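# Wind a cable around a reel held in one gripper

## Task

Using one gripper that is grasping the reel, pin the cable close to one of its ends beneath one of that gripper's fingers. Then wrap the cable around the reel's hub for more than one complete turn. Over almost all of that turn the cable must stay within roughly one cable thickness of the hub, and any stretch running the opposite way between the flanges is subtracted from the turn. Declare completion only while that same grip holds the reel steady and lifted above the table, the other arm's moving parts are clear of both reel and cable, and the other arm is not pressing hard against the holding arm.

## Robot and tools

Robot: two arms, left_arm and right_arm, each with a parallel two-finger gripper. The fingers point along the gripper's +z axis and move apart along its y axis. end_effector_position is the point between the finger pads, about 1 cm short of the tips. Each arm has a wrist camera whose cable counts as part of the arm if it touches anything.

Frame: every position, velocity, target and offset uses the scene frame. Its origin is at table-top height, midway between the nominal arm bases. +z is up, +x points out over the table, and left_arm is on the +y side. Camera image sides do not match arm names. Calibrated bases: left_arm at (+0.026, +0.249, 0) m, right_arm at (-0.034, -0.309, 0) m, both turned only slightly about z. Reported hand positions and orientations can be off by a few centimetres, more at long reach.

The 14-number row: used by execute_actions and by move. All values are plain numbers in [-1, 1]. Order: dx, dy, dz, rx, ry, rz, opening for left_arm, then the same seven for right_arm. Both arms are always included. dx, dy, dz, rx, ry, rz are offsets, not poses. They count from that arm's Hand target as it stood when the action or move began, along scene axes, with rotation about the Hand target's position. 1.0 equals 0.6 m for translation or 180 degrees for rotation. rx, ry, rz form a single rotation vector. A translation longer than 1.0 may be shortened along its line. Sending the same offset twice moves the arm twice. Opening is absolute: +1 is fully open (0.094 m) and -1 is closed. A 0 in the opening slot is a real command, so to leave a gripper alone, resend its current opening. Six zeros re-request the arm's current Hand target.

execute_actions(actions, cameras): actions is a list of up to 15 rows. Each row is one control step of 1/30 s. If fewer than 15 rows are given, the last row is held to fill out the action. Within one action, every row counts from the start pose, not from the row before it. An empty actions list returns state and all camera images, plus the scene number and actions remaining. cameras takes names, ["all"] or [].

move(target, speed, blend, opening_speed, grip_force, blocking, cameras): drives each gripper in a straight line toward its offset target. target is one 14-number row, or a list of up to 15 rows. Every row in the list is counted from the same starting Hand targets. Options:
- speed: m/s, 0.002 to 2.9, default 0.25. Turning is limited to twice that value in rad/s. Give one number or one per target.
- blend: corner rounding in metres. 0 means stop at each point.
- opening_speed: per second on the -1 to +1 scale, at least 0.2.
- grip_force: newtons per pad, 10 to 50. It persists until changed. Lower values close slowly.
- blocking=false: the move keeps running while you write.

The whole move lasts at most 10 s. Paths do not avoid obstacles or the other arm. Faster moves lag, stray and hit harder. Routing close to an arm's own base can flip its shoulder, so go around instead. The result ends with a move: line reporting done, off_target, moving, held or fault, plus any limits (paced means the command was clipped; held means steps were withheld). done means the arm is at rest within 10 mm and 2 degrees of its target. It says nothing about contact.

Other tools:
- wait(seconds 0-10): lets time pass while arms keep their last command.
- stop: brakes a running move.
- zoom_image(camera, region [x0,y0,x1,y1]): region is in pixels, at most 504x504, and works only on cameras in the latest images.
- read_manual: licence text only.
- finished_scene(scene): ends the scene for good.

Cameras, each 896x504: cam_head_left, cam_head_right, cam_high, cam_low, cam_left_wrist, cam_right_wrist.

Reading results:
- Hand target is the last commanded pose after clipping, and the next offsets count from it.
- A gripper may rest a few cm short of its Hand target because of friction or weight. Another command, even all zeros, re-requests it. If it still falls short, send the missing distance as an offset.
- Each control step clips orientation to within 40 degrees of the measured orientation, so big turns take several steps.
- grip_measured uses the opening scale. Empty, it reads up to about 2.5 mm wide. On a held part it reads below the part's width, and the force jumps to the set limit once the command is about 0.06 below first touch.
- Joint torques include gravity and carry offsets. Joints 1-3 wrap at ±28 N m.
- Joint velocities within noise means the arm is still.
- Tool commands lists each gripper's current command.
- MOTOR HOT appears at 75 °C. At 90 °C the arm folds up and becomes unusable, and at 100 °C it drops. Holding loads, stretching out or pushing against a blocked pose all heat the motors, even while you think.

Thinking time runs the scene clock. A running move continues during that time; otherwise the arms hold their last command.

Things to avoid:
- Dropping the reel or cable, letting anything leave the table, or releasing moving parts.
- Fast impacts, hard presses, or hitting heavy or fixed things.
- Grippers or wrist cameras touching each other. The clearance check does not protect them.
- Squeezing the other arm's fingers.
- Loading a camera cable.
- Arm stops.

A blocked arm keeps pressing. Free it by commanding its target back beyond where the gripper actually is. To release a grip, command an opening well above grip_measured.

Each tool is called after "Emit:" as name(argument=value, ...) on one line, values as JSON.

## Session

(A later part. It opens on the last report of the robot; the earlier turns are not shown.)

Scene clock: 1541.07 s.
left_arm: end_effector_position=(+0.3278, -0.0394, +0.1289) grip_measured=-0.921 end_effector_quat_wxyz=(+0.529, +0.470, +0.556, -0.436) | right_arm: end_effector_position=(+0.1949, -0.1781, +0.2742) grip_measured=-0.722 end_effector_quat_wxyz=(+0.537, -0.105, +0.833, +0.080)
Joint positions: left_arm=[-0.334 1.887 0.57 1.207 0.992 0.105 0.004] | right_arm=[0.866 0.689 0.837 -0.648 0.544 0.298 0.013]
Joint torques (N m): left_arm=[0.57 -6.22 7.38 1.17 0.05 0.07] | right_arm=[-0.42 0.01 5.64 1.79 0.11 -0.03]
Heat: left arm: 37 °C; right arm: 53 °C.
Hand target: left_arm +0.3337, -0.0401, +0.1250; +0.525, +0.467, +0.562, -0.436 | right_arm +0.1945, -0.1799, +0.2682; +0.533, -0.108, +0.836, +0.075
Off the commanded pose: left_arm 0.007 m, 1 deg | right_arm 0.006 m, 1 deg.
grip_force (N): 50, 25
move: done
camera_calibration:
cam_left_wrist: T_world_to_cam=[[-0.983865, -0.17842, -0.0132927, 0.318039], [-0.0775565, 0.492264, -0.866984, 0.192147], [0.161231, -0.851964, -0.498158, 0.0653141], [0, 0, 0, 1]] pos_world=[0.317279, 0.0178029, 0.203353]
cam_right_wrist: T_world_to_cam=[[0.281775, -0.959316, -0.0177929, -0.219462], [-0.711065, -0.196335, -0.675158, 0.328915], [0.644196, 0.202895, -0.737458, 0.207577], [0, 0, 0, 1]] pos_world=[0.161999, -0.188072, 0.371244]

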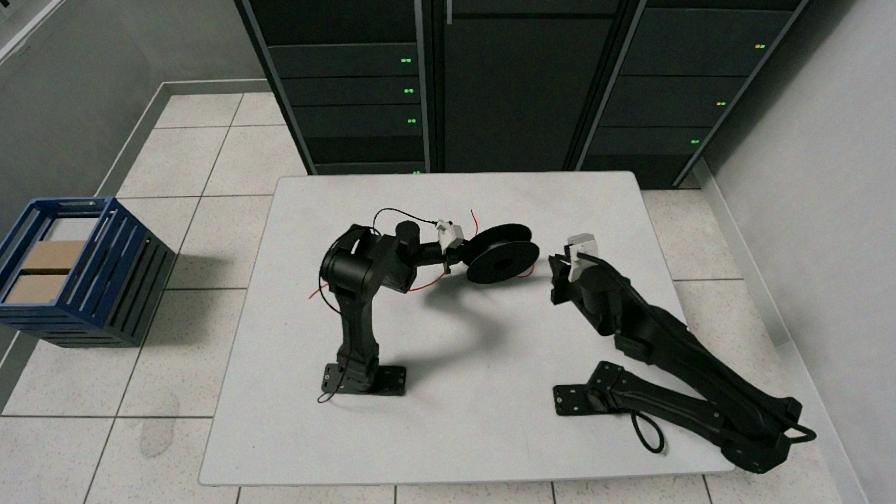

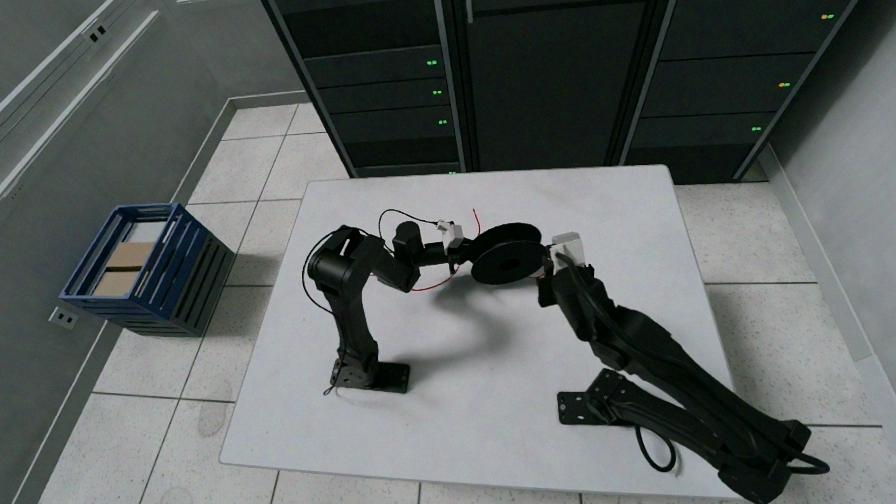

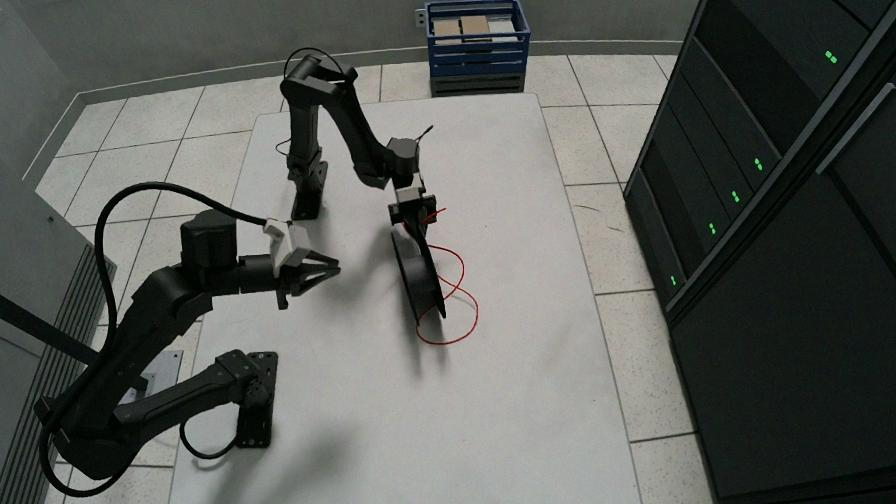

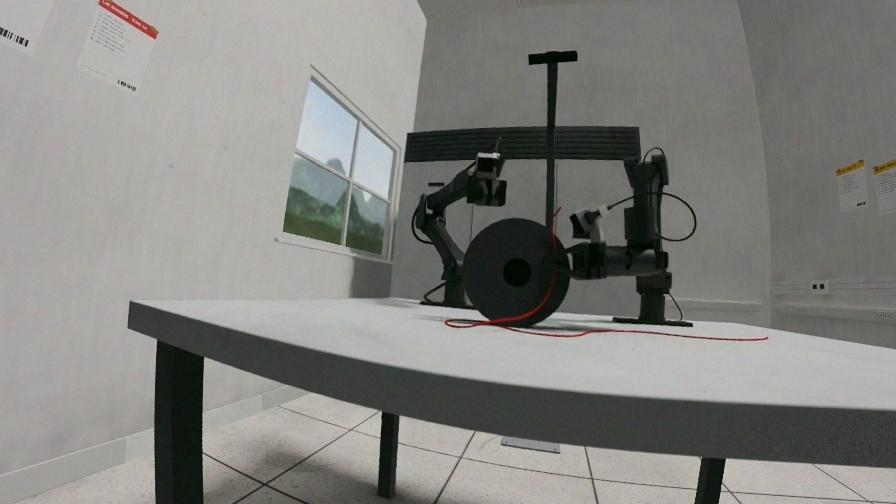

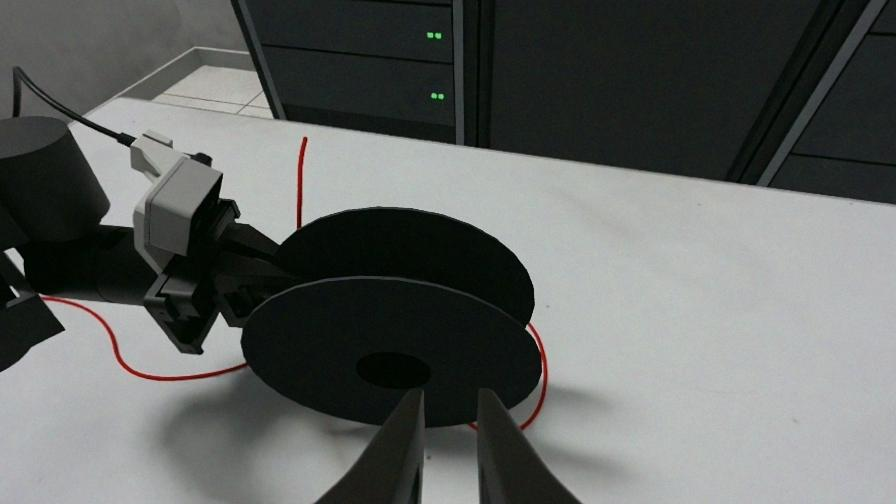

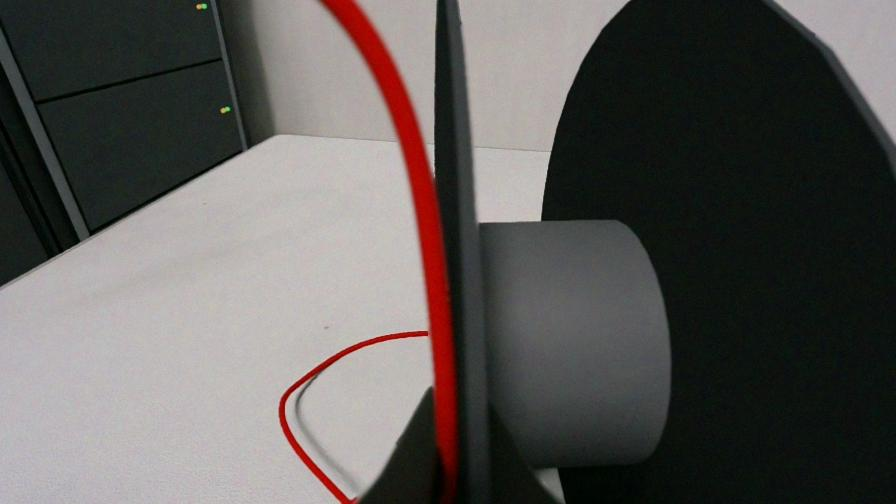

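Emit:
move(target=[[0.0, 0.0, 0.1, 0, 0, 0, -1, 0.05, 0.0, 0, 0, 0, 0, -0.72], [0.0425, -0.0517, 0.345, 0, 0, 0, -1, 0.1, 0.0, -0.1, 0, 0, 0, -0.72]], speed=0.12, blend=[0.03, 0], cameras=["all"])

Scene clock: 1558.17 s.
left_arm: end_effector_position=(+0.3615, -0.0695, +0.3068) grip_measured=-0.921 end_effector_quat_wxyz=(+0.503, +0.459, +0.585, -0.441) | right_arm: end_effector_position=(+0.2537, -0.1797, +0.2103) grip_measured=-0.722 end_effector_quat_wxyz=(+0.531, -0.107, +0.837, +0.074)
Joint positions: left_arm=[-0.381 1.558 1.143 0.235 0.935 0.091 0.004] | right_arm=[0.569 0.825 0.606 -0.239 0.284 0.148 0.013]
Joint torques (N m): left_arm=[-0.49 -9.26 12.31 1.48 0.07 0.05] | right_arm=[-0.46 -1.2 6.43 2.09 -0.02 -0.02]
Heat: left arm: 37 °C; right arm: 53 °C.
Hand target: left_arm +0.3591, -0.0711, +0.3320; +0.525, +0.467, +0.562, -0.436 | right_arm +0.2545, -0.1798, +0.2082; +0.533, -0.108, +0.836, +0.075
Off the commanded pose: left_arm 0.025 m, 4 deg | right_arm 0.002 m, 0 deg.
grip_force (N): 50, 25
move: off_target (left_arm)
camera_calibration:
cam_left_wrist: T_world_to_cam=[[-0.980325, -0.189814, 0.0541607, 0.325466], [-0.147132, 0.519764, -0.841545, 0.38296], [0.131586, -0.832956, -0.537465, 0.147058], [0, 0, 0, 1]] pos_world=[0.356057, -0.0147781, 0.383689]
cam_right_wrist: T_world_to_cam=[[0.278424, -0.960428, -0.00756304, -0.240223], [-0.719997, -0.203499, -0.66347, 0.325773], [0.635677, 0.190172, -0.748164, 0.125046], [0, 0, 0, 1]] pos_world=[0.221951, -0.188202, 0.307879]

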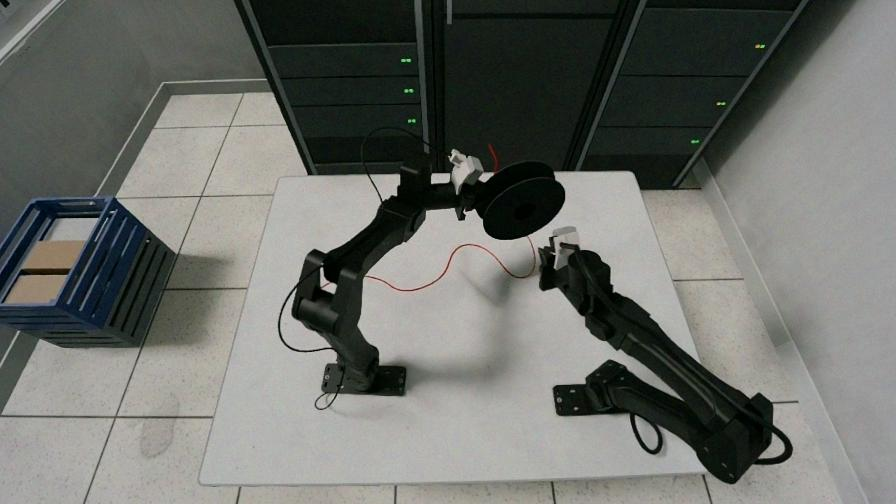

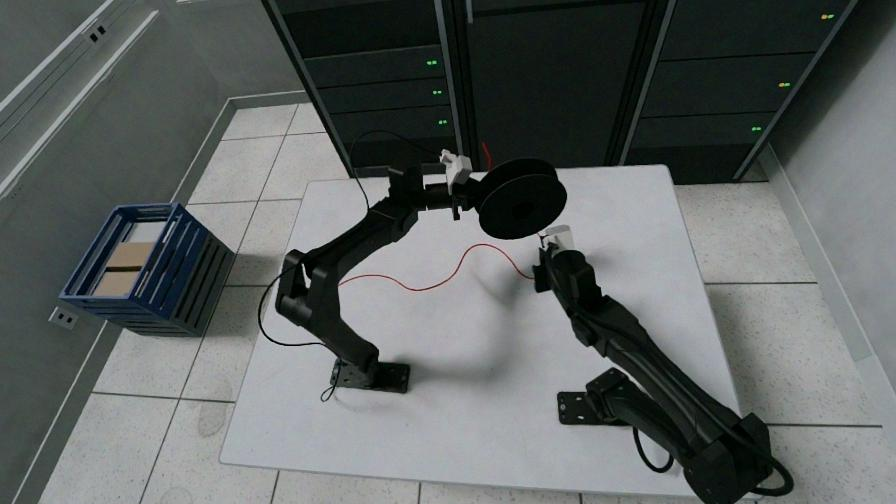

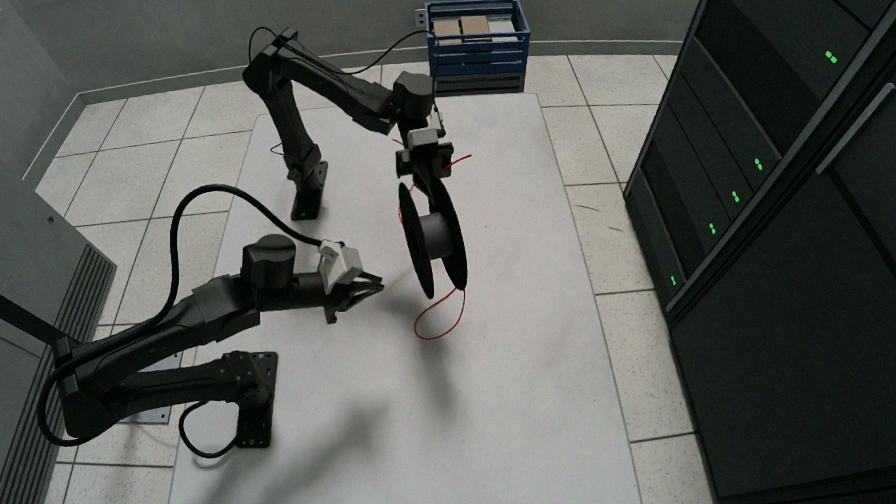

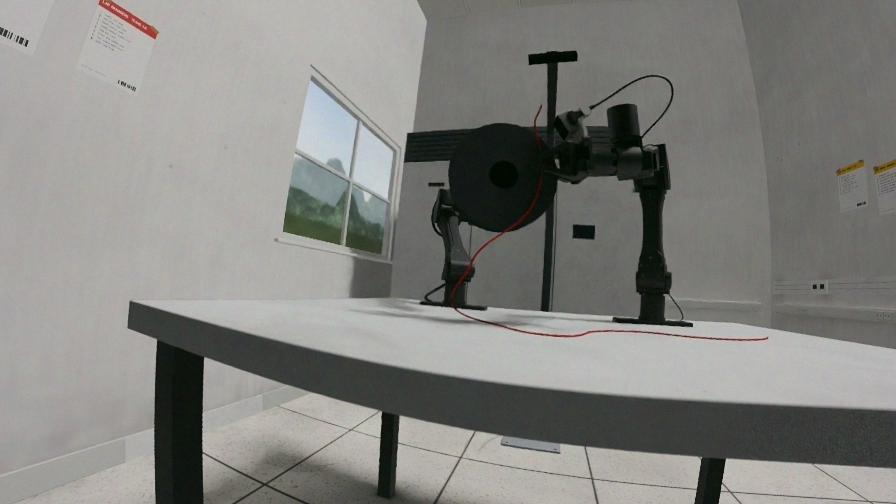

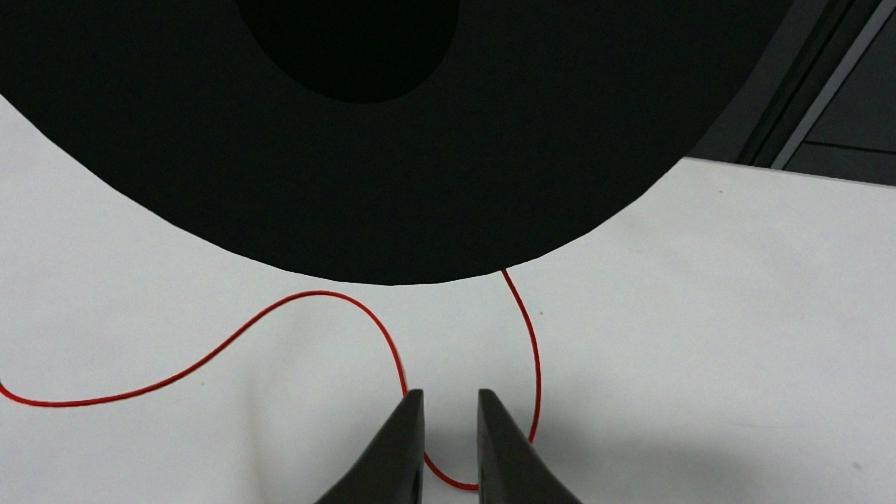

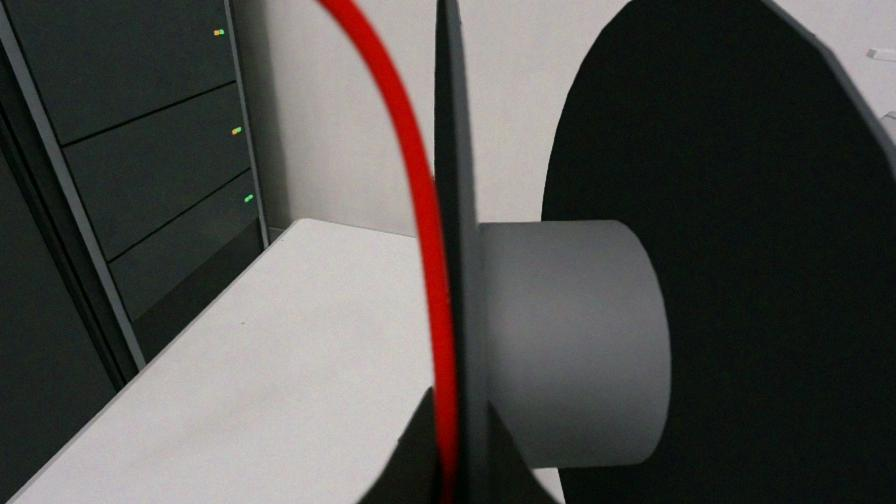

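Emit:
move(target=[0.1, 0.0, 0.1, 0.0, 0, 0, -1, 0.0, -0.05, 0, 0, 0, 0, -0.4], speed=0.12, cameras=["all"])

Scene clock: 1615.43 s.
left_arm: end_effector_position=(+0.4171, -0.0699, +0.3798) grip_measured=-0.921 end_effector_quat_wxyz=(+0.514, +0.458, +0.578, -0.438) | right_arm: end_effector_position=(+0.2565, -0.2088, +0.2111) grip_measured=-0.402 end_effector_quat_wxyz=(+0.533, -0.105, +0.836, +0.074)
Joint positions: left_arm=[-0.322 1.737 1.609 -0.032 0.986 0.098 0.004] | right_arm=[0.391 0.762 0.584 -0.26 0.125 0.071 0.028]
Joint torques (N m): left_arm=[0.29 -8.12 12.78 1.44 0.2 0.16] | right_arm=[-0.43 -1.84 6.3 1.93 -0.08 -0.03]
Heat: left arm: 40 °C; right arm: 58 °C.
Hand target: left_arm +0.4192, -0.0711, +0.3919; +0.525, +0.467, +0.562, -0.436 | right_arm +0.2545, -0.2098, +0.2081; +0.533, -0.108, +0.836, +0.075
Off the commanded pose: left_arm 0.012 m, 2 deg | right_arm 0.004 m, 0 deg.
grip_force (N): 50, 25
move: off_target (left_arm)
camera_calibration:
cam_left_wrist: T_world_to_cam=[[-0.979784, -0.196727, 0.0363529, 0.382035], [-0.133276, 0.506339, -0.851973, 0.450123], [0.149199, -0.839595, -0.522322, 0.16505], [0, 0, 0, 1]] pos_world=[0.409677, -0.0141833, 0.455814]
cam_right_wrist: T_world_to_cam=[[0.276503, -0.960969, -0.00922903, -0.2682], [-0.717731, -0.20011, -0.666947, 0.323219], [0.639069, 0.191037, -0.745048, 0.128009], [0, 0, 0, 1]] pos_world=[0.224335, -0.217507, 0.308467]

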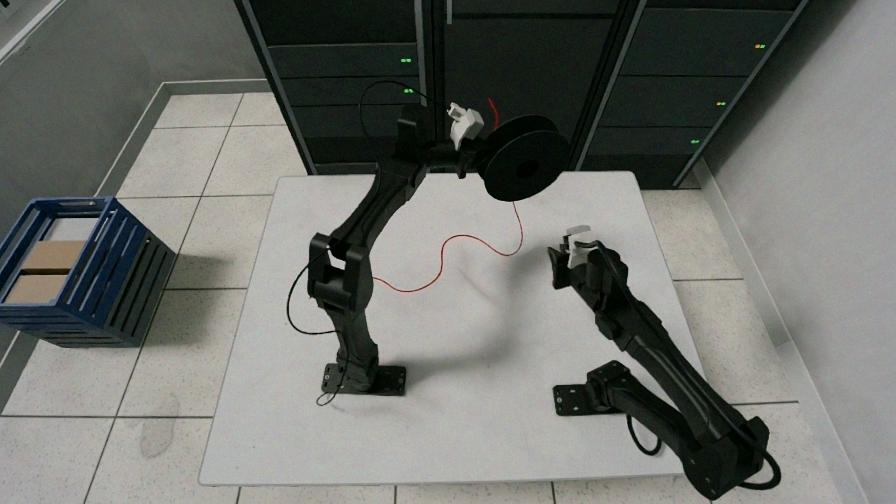

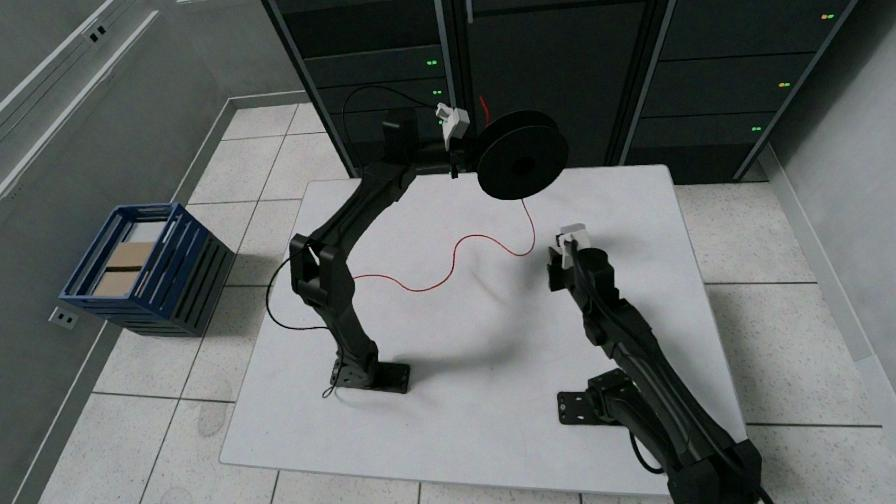

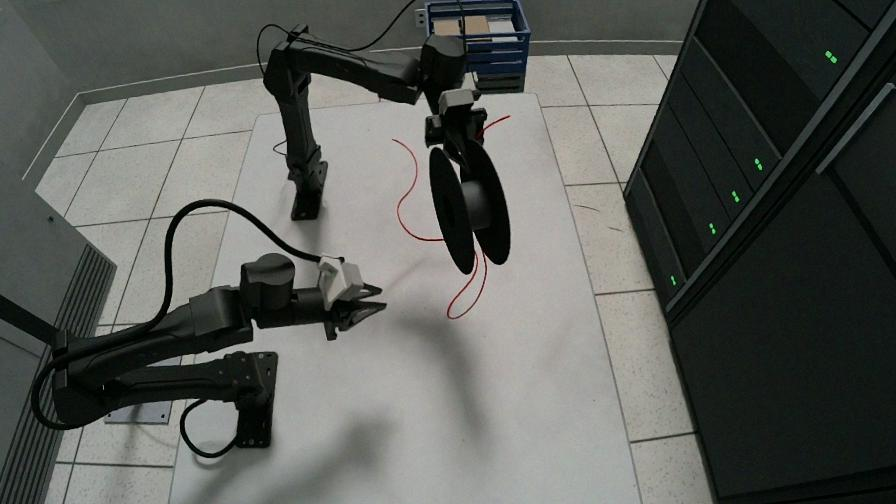

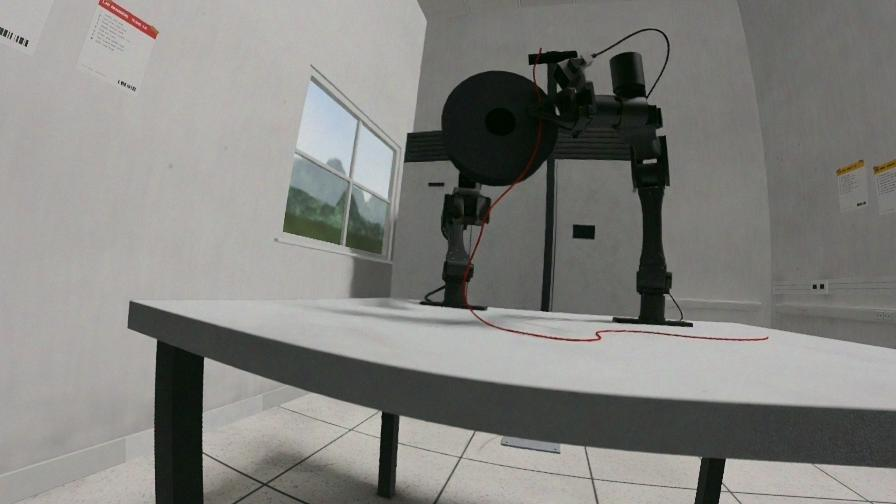

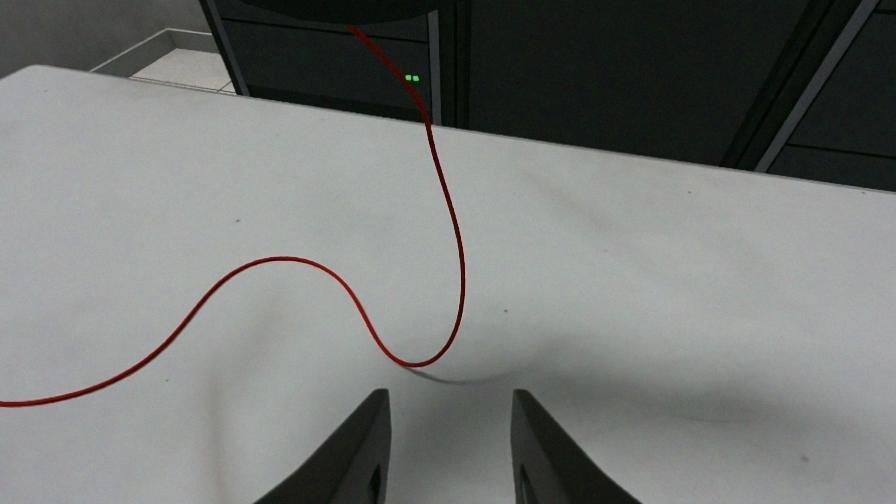

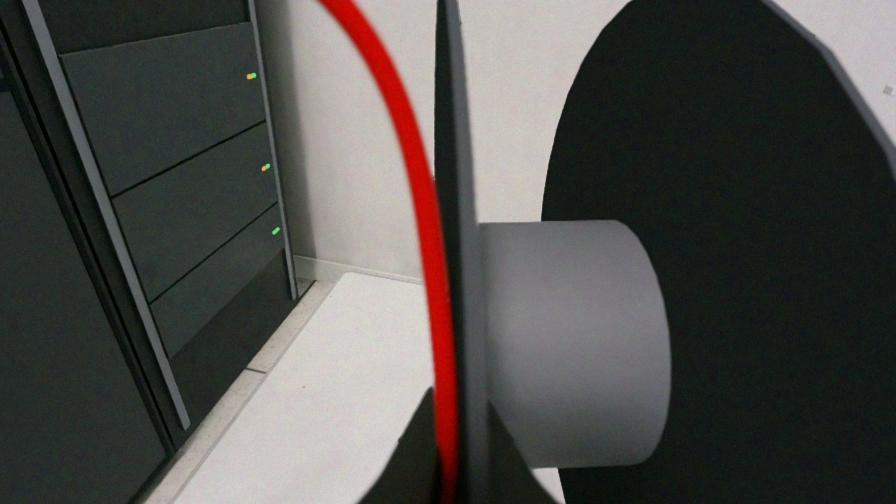

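Emit:
move(target=[0, 0.0, 0, 0.0, 0, 0, -1, 0.108, 0.035, -0.142, 0.0331, -0.1234, 0, -0.3], speed=0.15, cameras=["cam_left_wrist", "cam_low", "cam_high", "cam_head_right"])

Scene clock: 1645.47 s.
left_arm: end_effector_position=(+0.4171, -0.0699, +0.3797) grip_measured=-0.921 end_effector_quat_wxyz=(+0.513, +0.458, +0.579, -0.438) | right_arm: end_effector_position=(+0.3162, -0.1902, +0.0872) grip_measured=-0.302 end_effector_quat_wxyz=(+0.630, -0.102, +0.766, +0.079)
Joint positions: left_arm=[-0.322 1.737 1.609 -0.033 0.986 0.098 0.004] | right_arm=[0.374 1.72 0.171 1.351 0.124 0.017 0.033]
Joint torques (N m): left_arm=[0.39 -7.99 12.81 1.44 0.22 0.14] | right_arm=[-0.42 -4.37 2.84 3.94 -0.11 -0.03]
Heat: left arm: 40 °C; right arm: 58 °C.
Hand target: left_arm +0.4192, -0.0711, +0.3919; +0.525, +0.467, +0.562, -0.436 | right_arm +0.3194, -0.1887, +0.1231; +0.689, -0.092, +0.712, +0.096
Off the commanded pose: left_arm 0.012 m, 2 deg | right_arm 0.036 m, 9 deg.
grip_force (N): 50, 25
move: off_target (left_arm, right_arm)
camera_calibration:
cam_left_wrist: T_world_to_cam=[[-0.979789, -0.196671, 0.0365358, 0.381958], [-0.133471, 0.506707, -0.851724, 0.450008], [0.148996, -0.839386, -0.522716, 0.165263], [0, 0, 0, 1]] pos_world=[0.409677, -0.0141831, 0.455713]
Images, in order (width x height): cam_head_right 896x504, cam_high 896x504, cam_low 896x504, cam_left_wrist 896x504.

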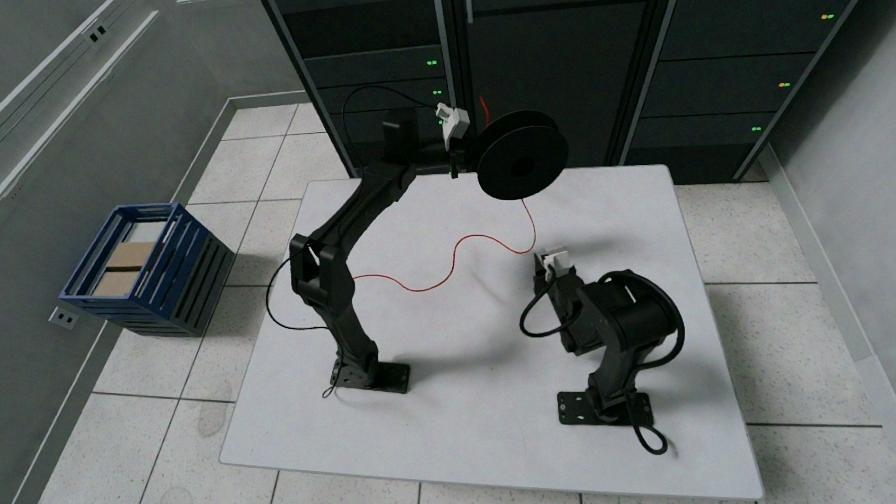

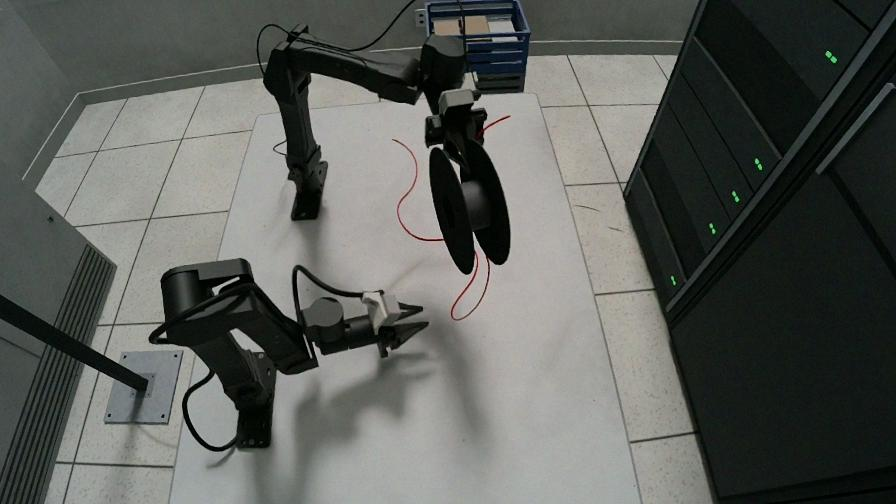

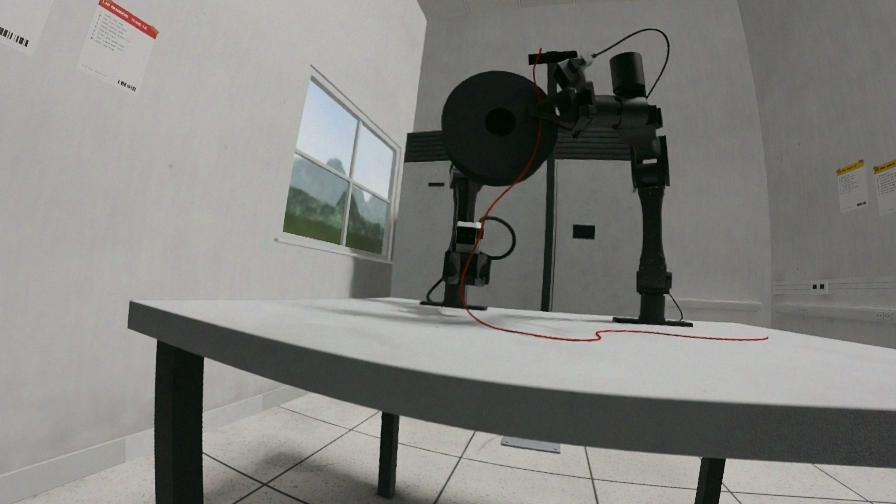

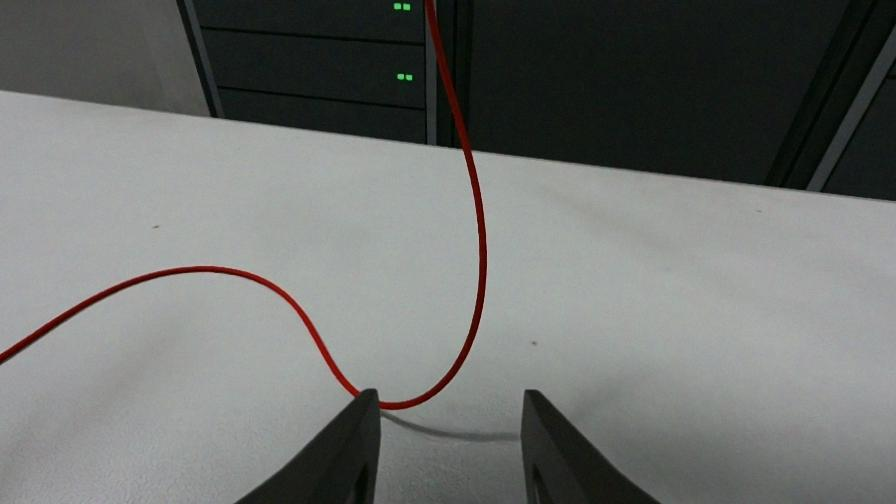

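Emit:
move(target=[0, 0.0, 0, 0.0, 0, 0, -1, 0.07, 0.012, 0.03, 0.0, 0.0, 0, -0.3], speed=0.08, cameras=["cam_left_wrist", "cam_right_wrist", "cam_low", "cam_high"])

Scene clock: 1652.90 s.
left_arm: end_effector_position=(+0.4171, -0.0699, +0.3797) grip_measured=-0.921 end_effector_quat_wxyz=(+0.513, +0.458, +0.579, -0.438) | right_arm: end_effector_position=(+0.3562, -0.1836, +0.1307) grip_measured=-0.302 end_effector_quat_wxyz=(+0.676, -0.092, +0.726, +0.090)
Joint positions: left_arm=[-0.322 1.737 1.609 -0.033 0.986 0.098 0.004] | right_arm=[0.336 1.72 0.32 1.328 0.087 0.013 0.033]
Joint torques (N m): left_arm=[0.16 -8.01 12.89 1.44 0.16 0.12] | right_arm=[-0.43 -5.39 5.78 2.28 -0.15 0]
Heat: left arm: 40 °C; right arm: 65 °C.
Hand target: left_arm +0.4192, -0.0711, +0.3919; +0.525, +0.467, +0.562, -0.436 | right_arm +0.3613, -0.1815, +0.1411; +0.689, -0.093, +0.713, +0.096
Off the commanded pose: left_arm 0.012 m, 2 deg | right_arm 0.012 m, 2 deg.
grip_force (N): 50, 25
move: off_target (left_arm, right_arm)
camera_calibration:
cam_left_wrist: T_world_to_cam=[[-0.979789, -0.196671, 0.0365358, 0.381958], [-0.133471, 0.506707, -0.851724, 0.450008], [0.148996, -0.839386, -0.522716, 0.165263], [0, 0, 0, 1]] pos_world=[0.409677, -0.0141831, 0.455713]
cam_right_wrist: T_world_to_cam=[[0.274546, -0.96157, 0.00292027, -0.273237], [-0.44158, -0.128776, -0.887932, 0.289857], [0.854185, 0.242488, -0.459965, -0.104811], [0, 0, 0, 1]] pos_world=[0.29254, -0.199995, 0.209961]
Images, in order (width x height): cam_high 896x504, cam_low 896x504, cam_left_wrist 896x504, cam_right_wrist 896x504.

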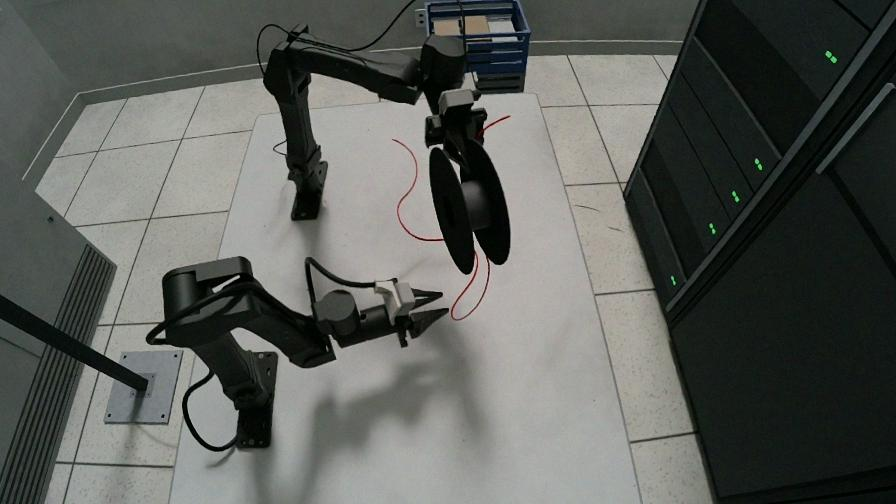

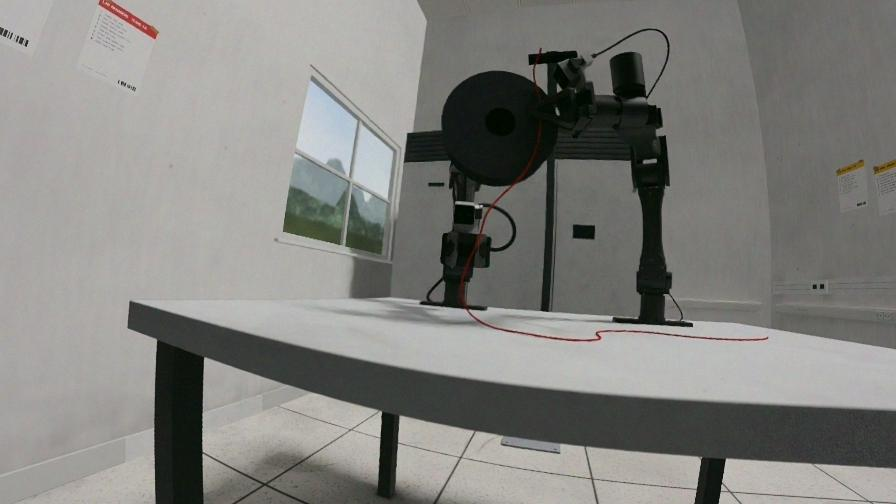

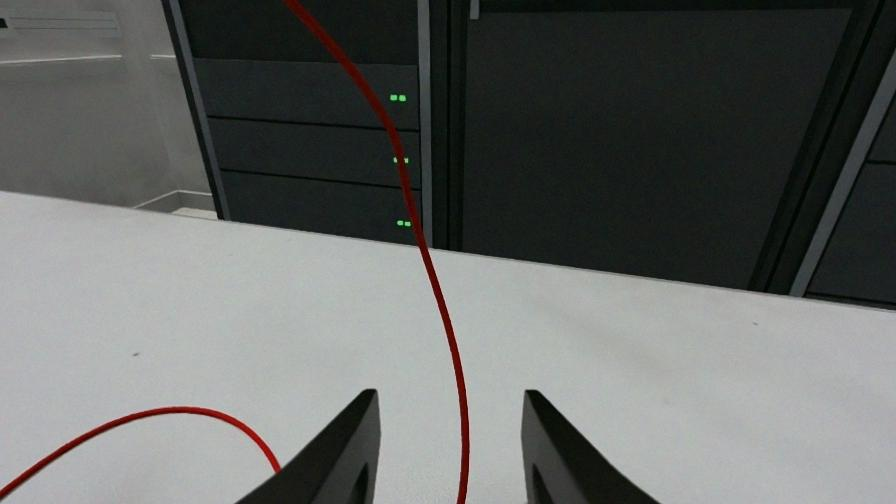

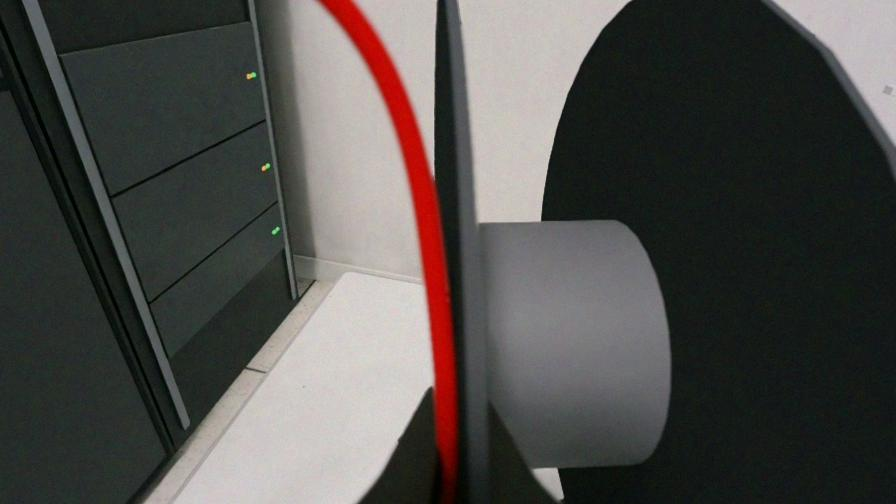

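Emit:
move(target=[0, 0.0, 0, 0.0, 0, 0, -1, 0.075, 0.017, 0.0, 0.0, 0.0, 0, -0.3], speed=0.08, cameras=["cam_left_wrist", "cam_low", "cam_high"])

Emit:
zoom_image(camera="cam_high", region=[360, 220, 560, 350])

Scene clock: 1659.50 s.
left_arm: end_effector_position=(+0.4171, -0.0699, +0.3797) grip_measured=-0.921 end_effector_quat_wxyz=(+0.513, +0.458, +0.579, -0.438) | right_arm: end_effector_position=(+0.4008, -0.1732, +0.1376) grip_measured=-0.302 end_effector_quat_wxyz=(+0.684, -0.090, +0.717, +0.093)
Joint positions: left_arm=[-0.322 1.737 1.609 -0.033 0.986 0.098 0.004] | right_arm=[0.316 1.838 0.503 1.289 0.067 0.013 0.033]
Joint torques (N m): left_arm=[0.28 -7.77 12.85 1.46 0.18 0.15] | right_arm=[-0.44 -6.42 6.35 2.02 -0.14 0]
Heat: left arm: 41 °C; right arm: 63 °C.
Hand target: left_arm +0.4192, -0.0711, +0.3919; +0.525, +0.467, +0.562, -0.436 | right_arm +0.4063, -0.1714, +0.1411; +0.689, -0.092, +0.712, +0.096
Off the commanded pose: left_arm 0.012 m, 2 deg | right_arm 0.007 m, 1 deg.
grip_force (N): 50, 25
move: off_target (left_arm)
camera_calibration:
cam_left_wrist: T_world_to_cam=[[-0.979789, -0.196671, 0.0365358, 0.381958], [-0.133471, 0.506707, -0.851724, 0.450008], [0.148996, -0.839386, -0.522716, 0.165263], [0, 0, 0, 1]] pos_world=[0.409677, -0.0141831, 0.455713]
Images, in order (width x height): cam_high 896x504, cam_low 896x504, cam_left_wrist 896x504.

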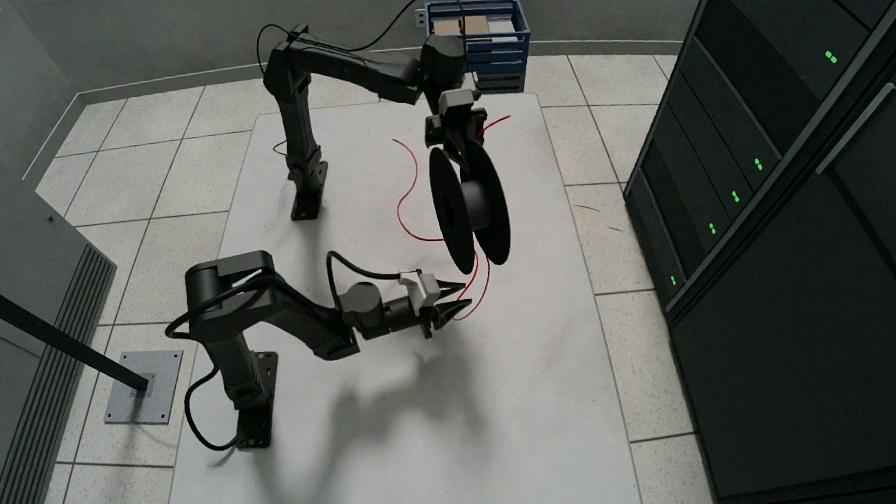

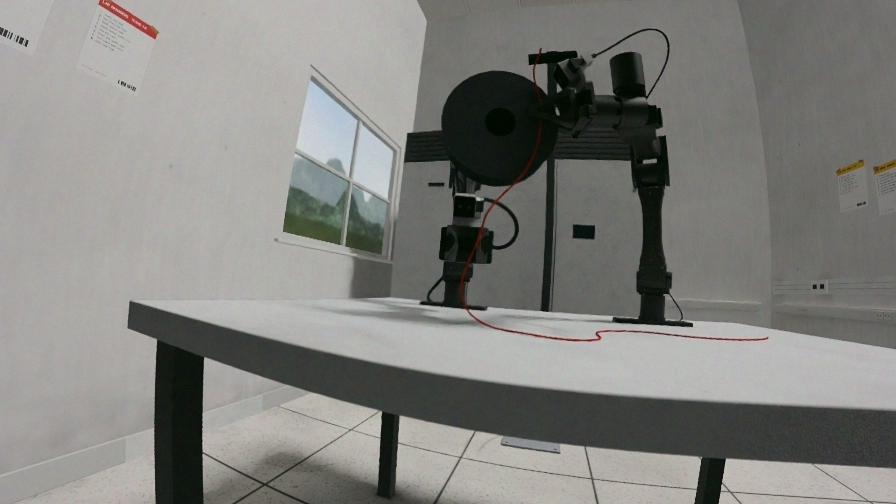

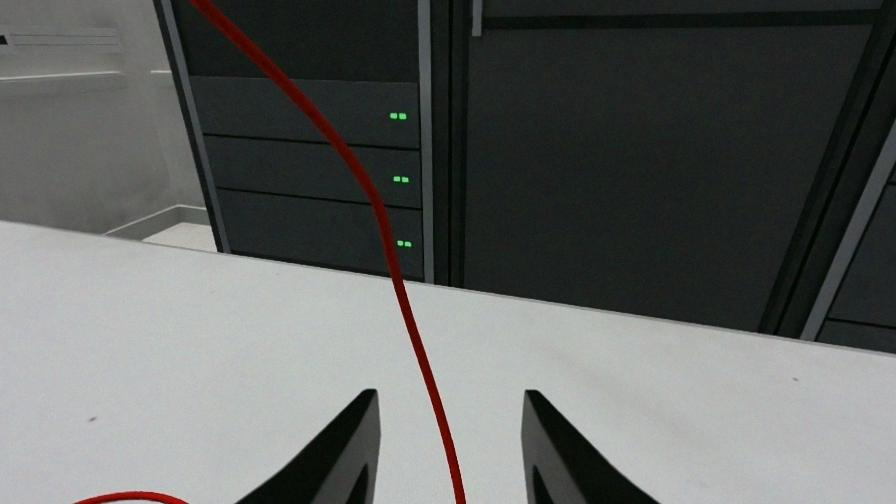

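Scaled by 2.520 from the camera's 896x504 image, which has a finer 1280x720 frame.

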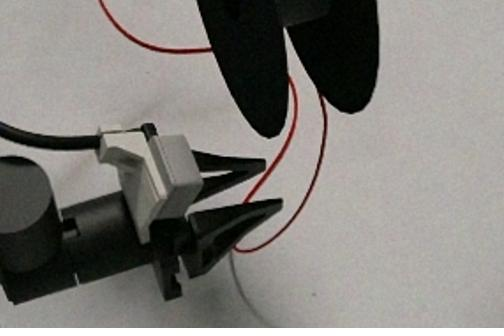

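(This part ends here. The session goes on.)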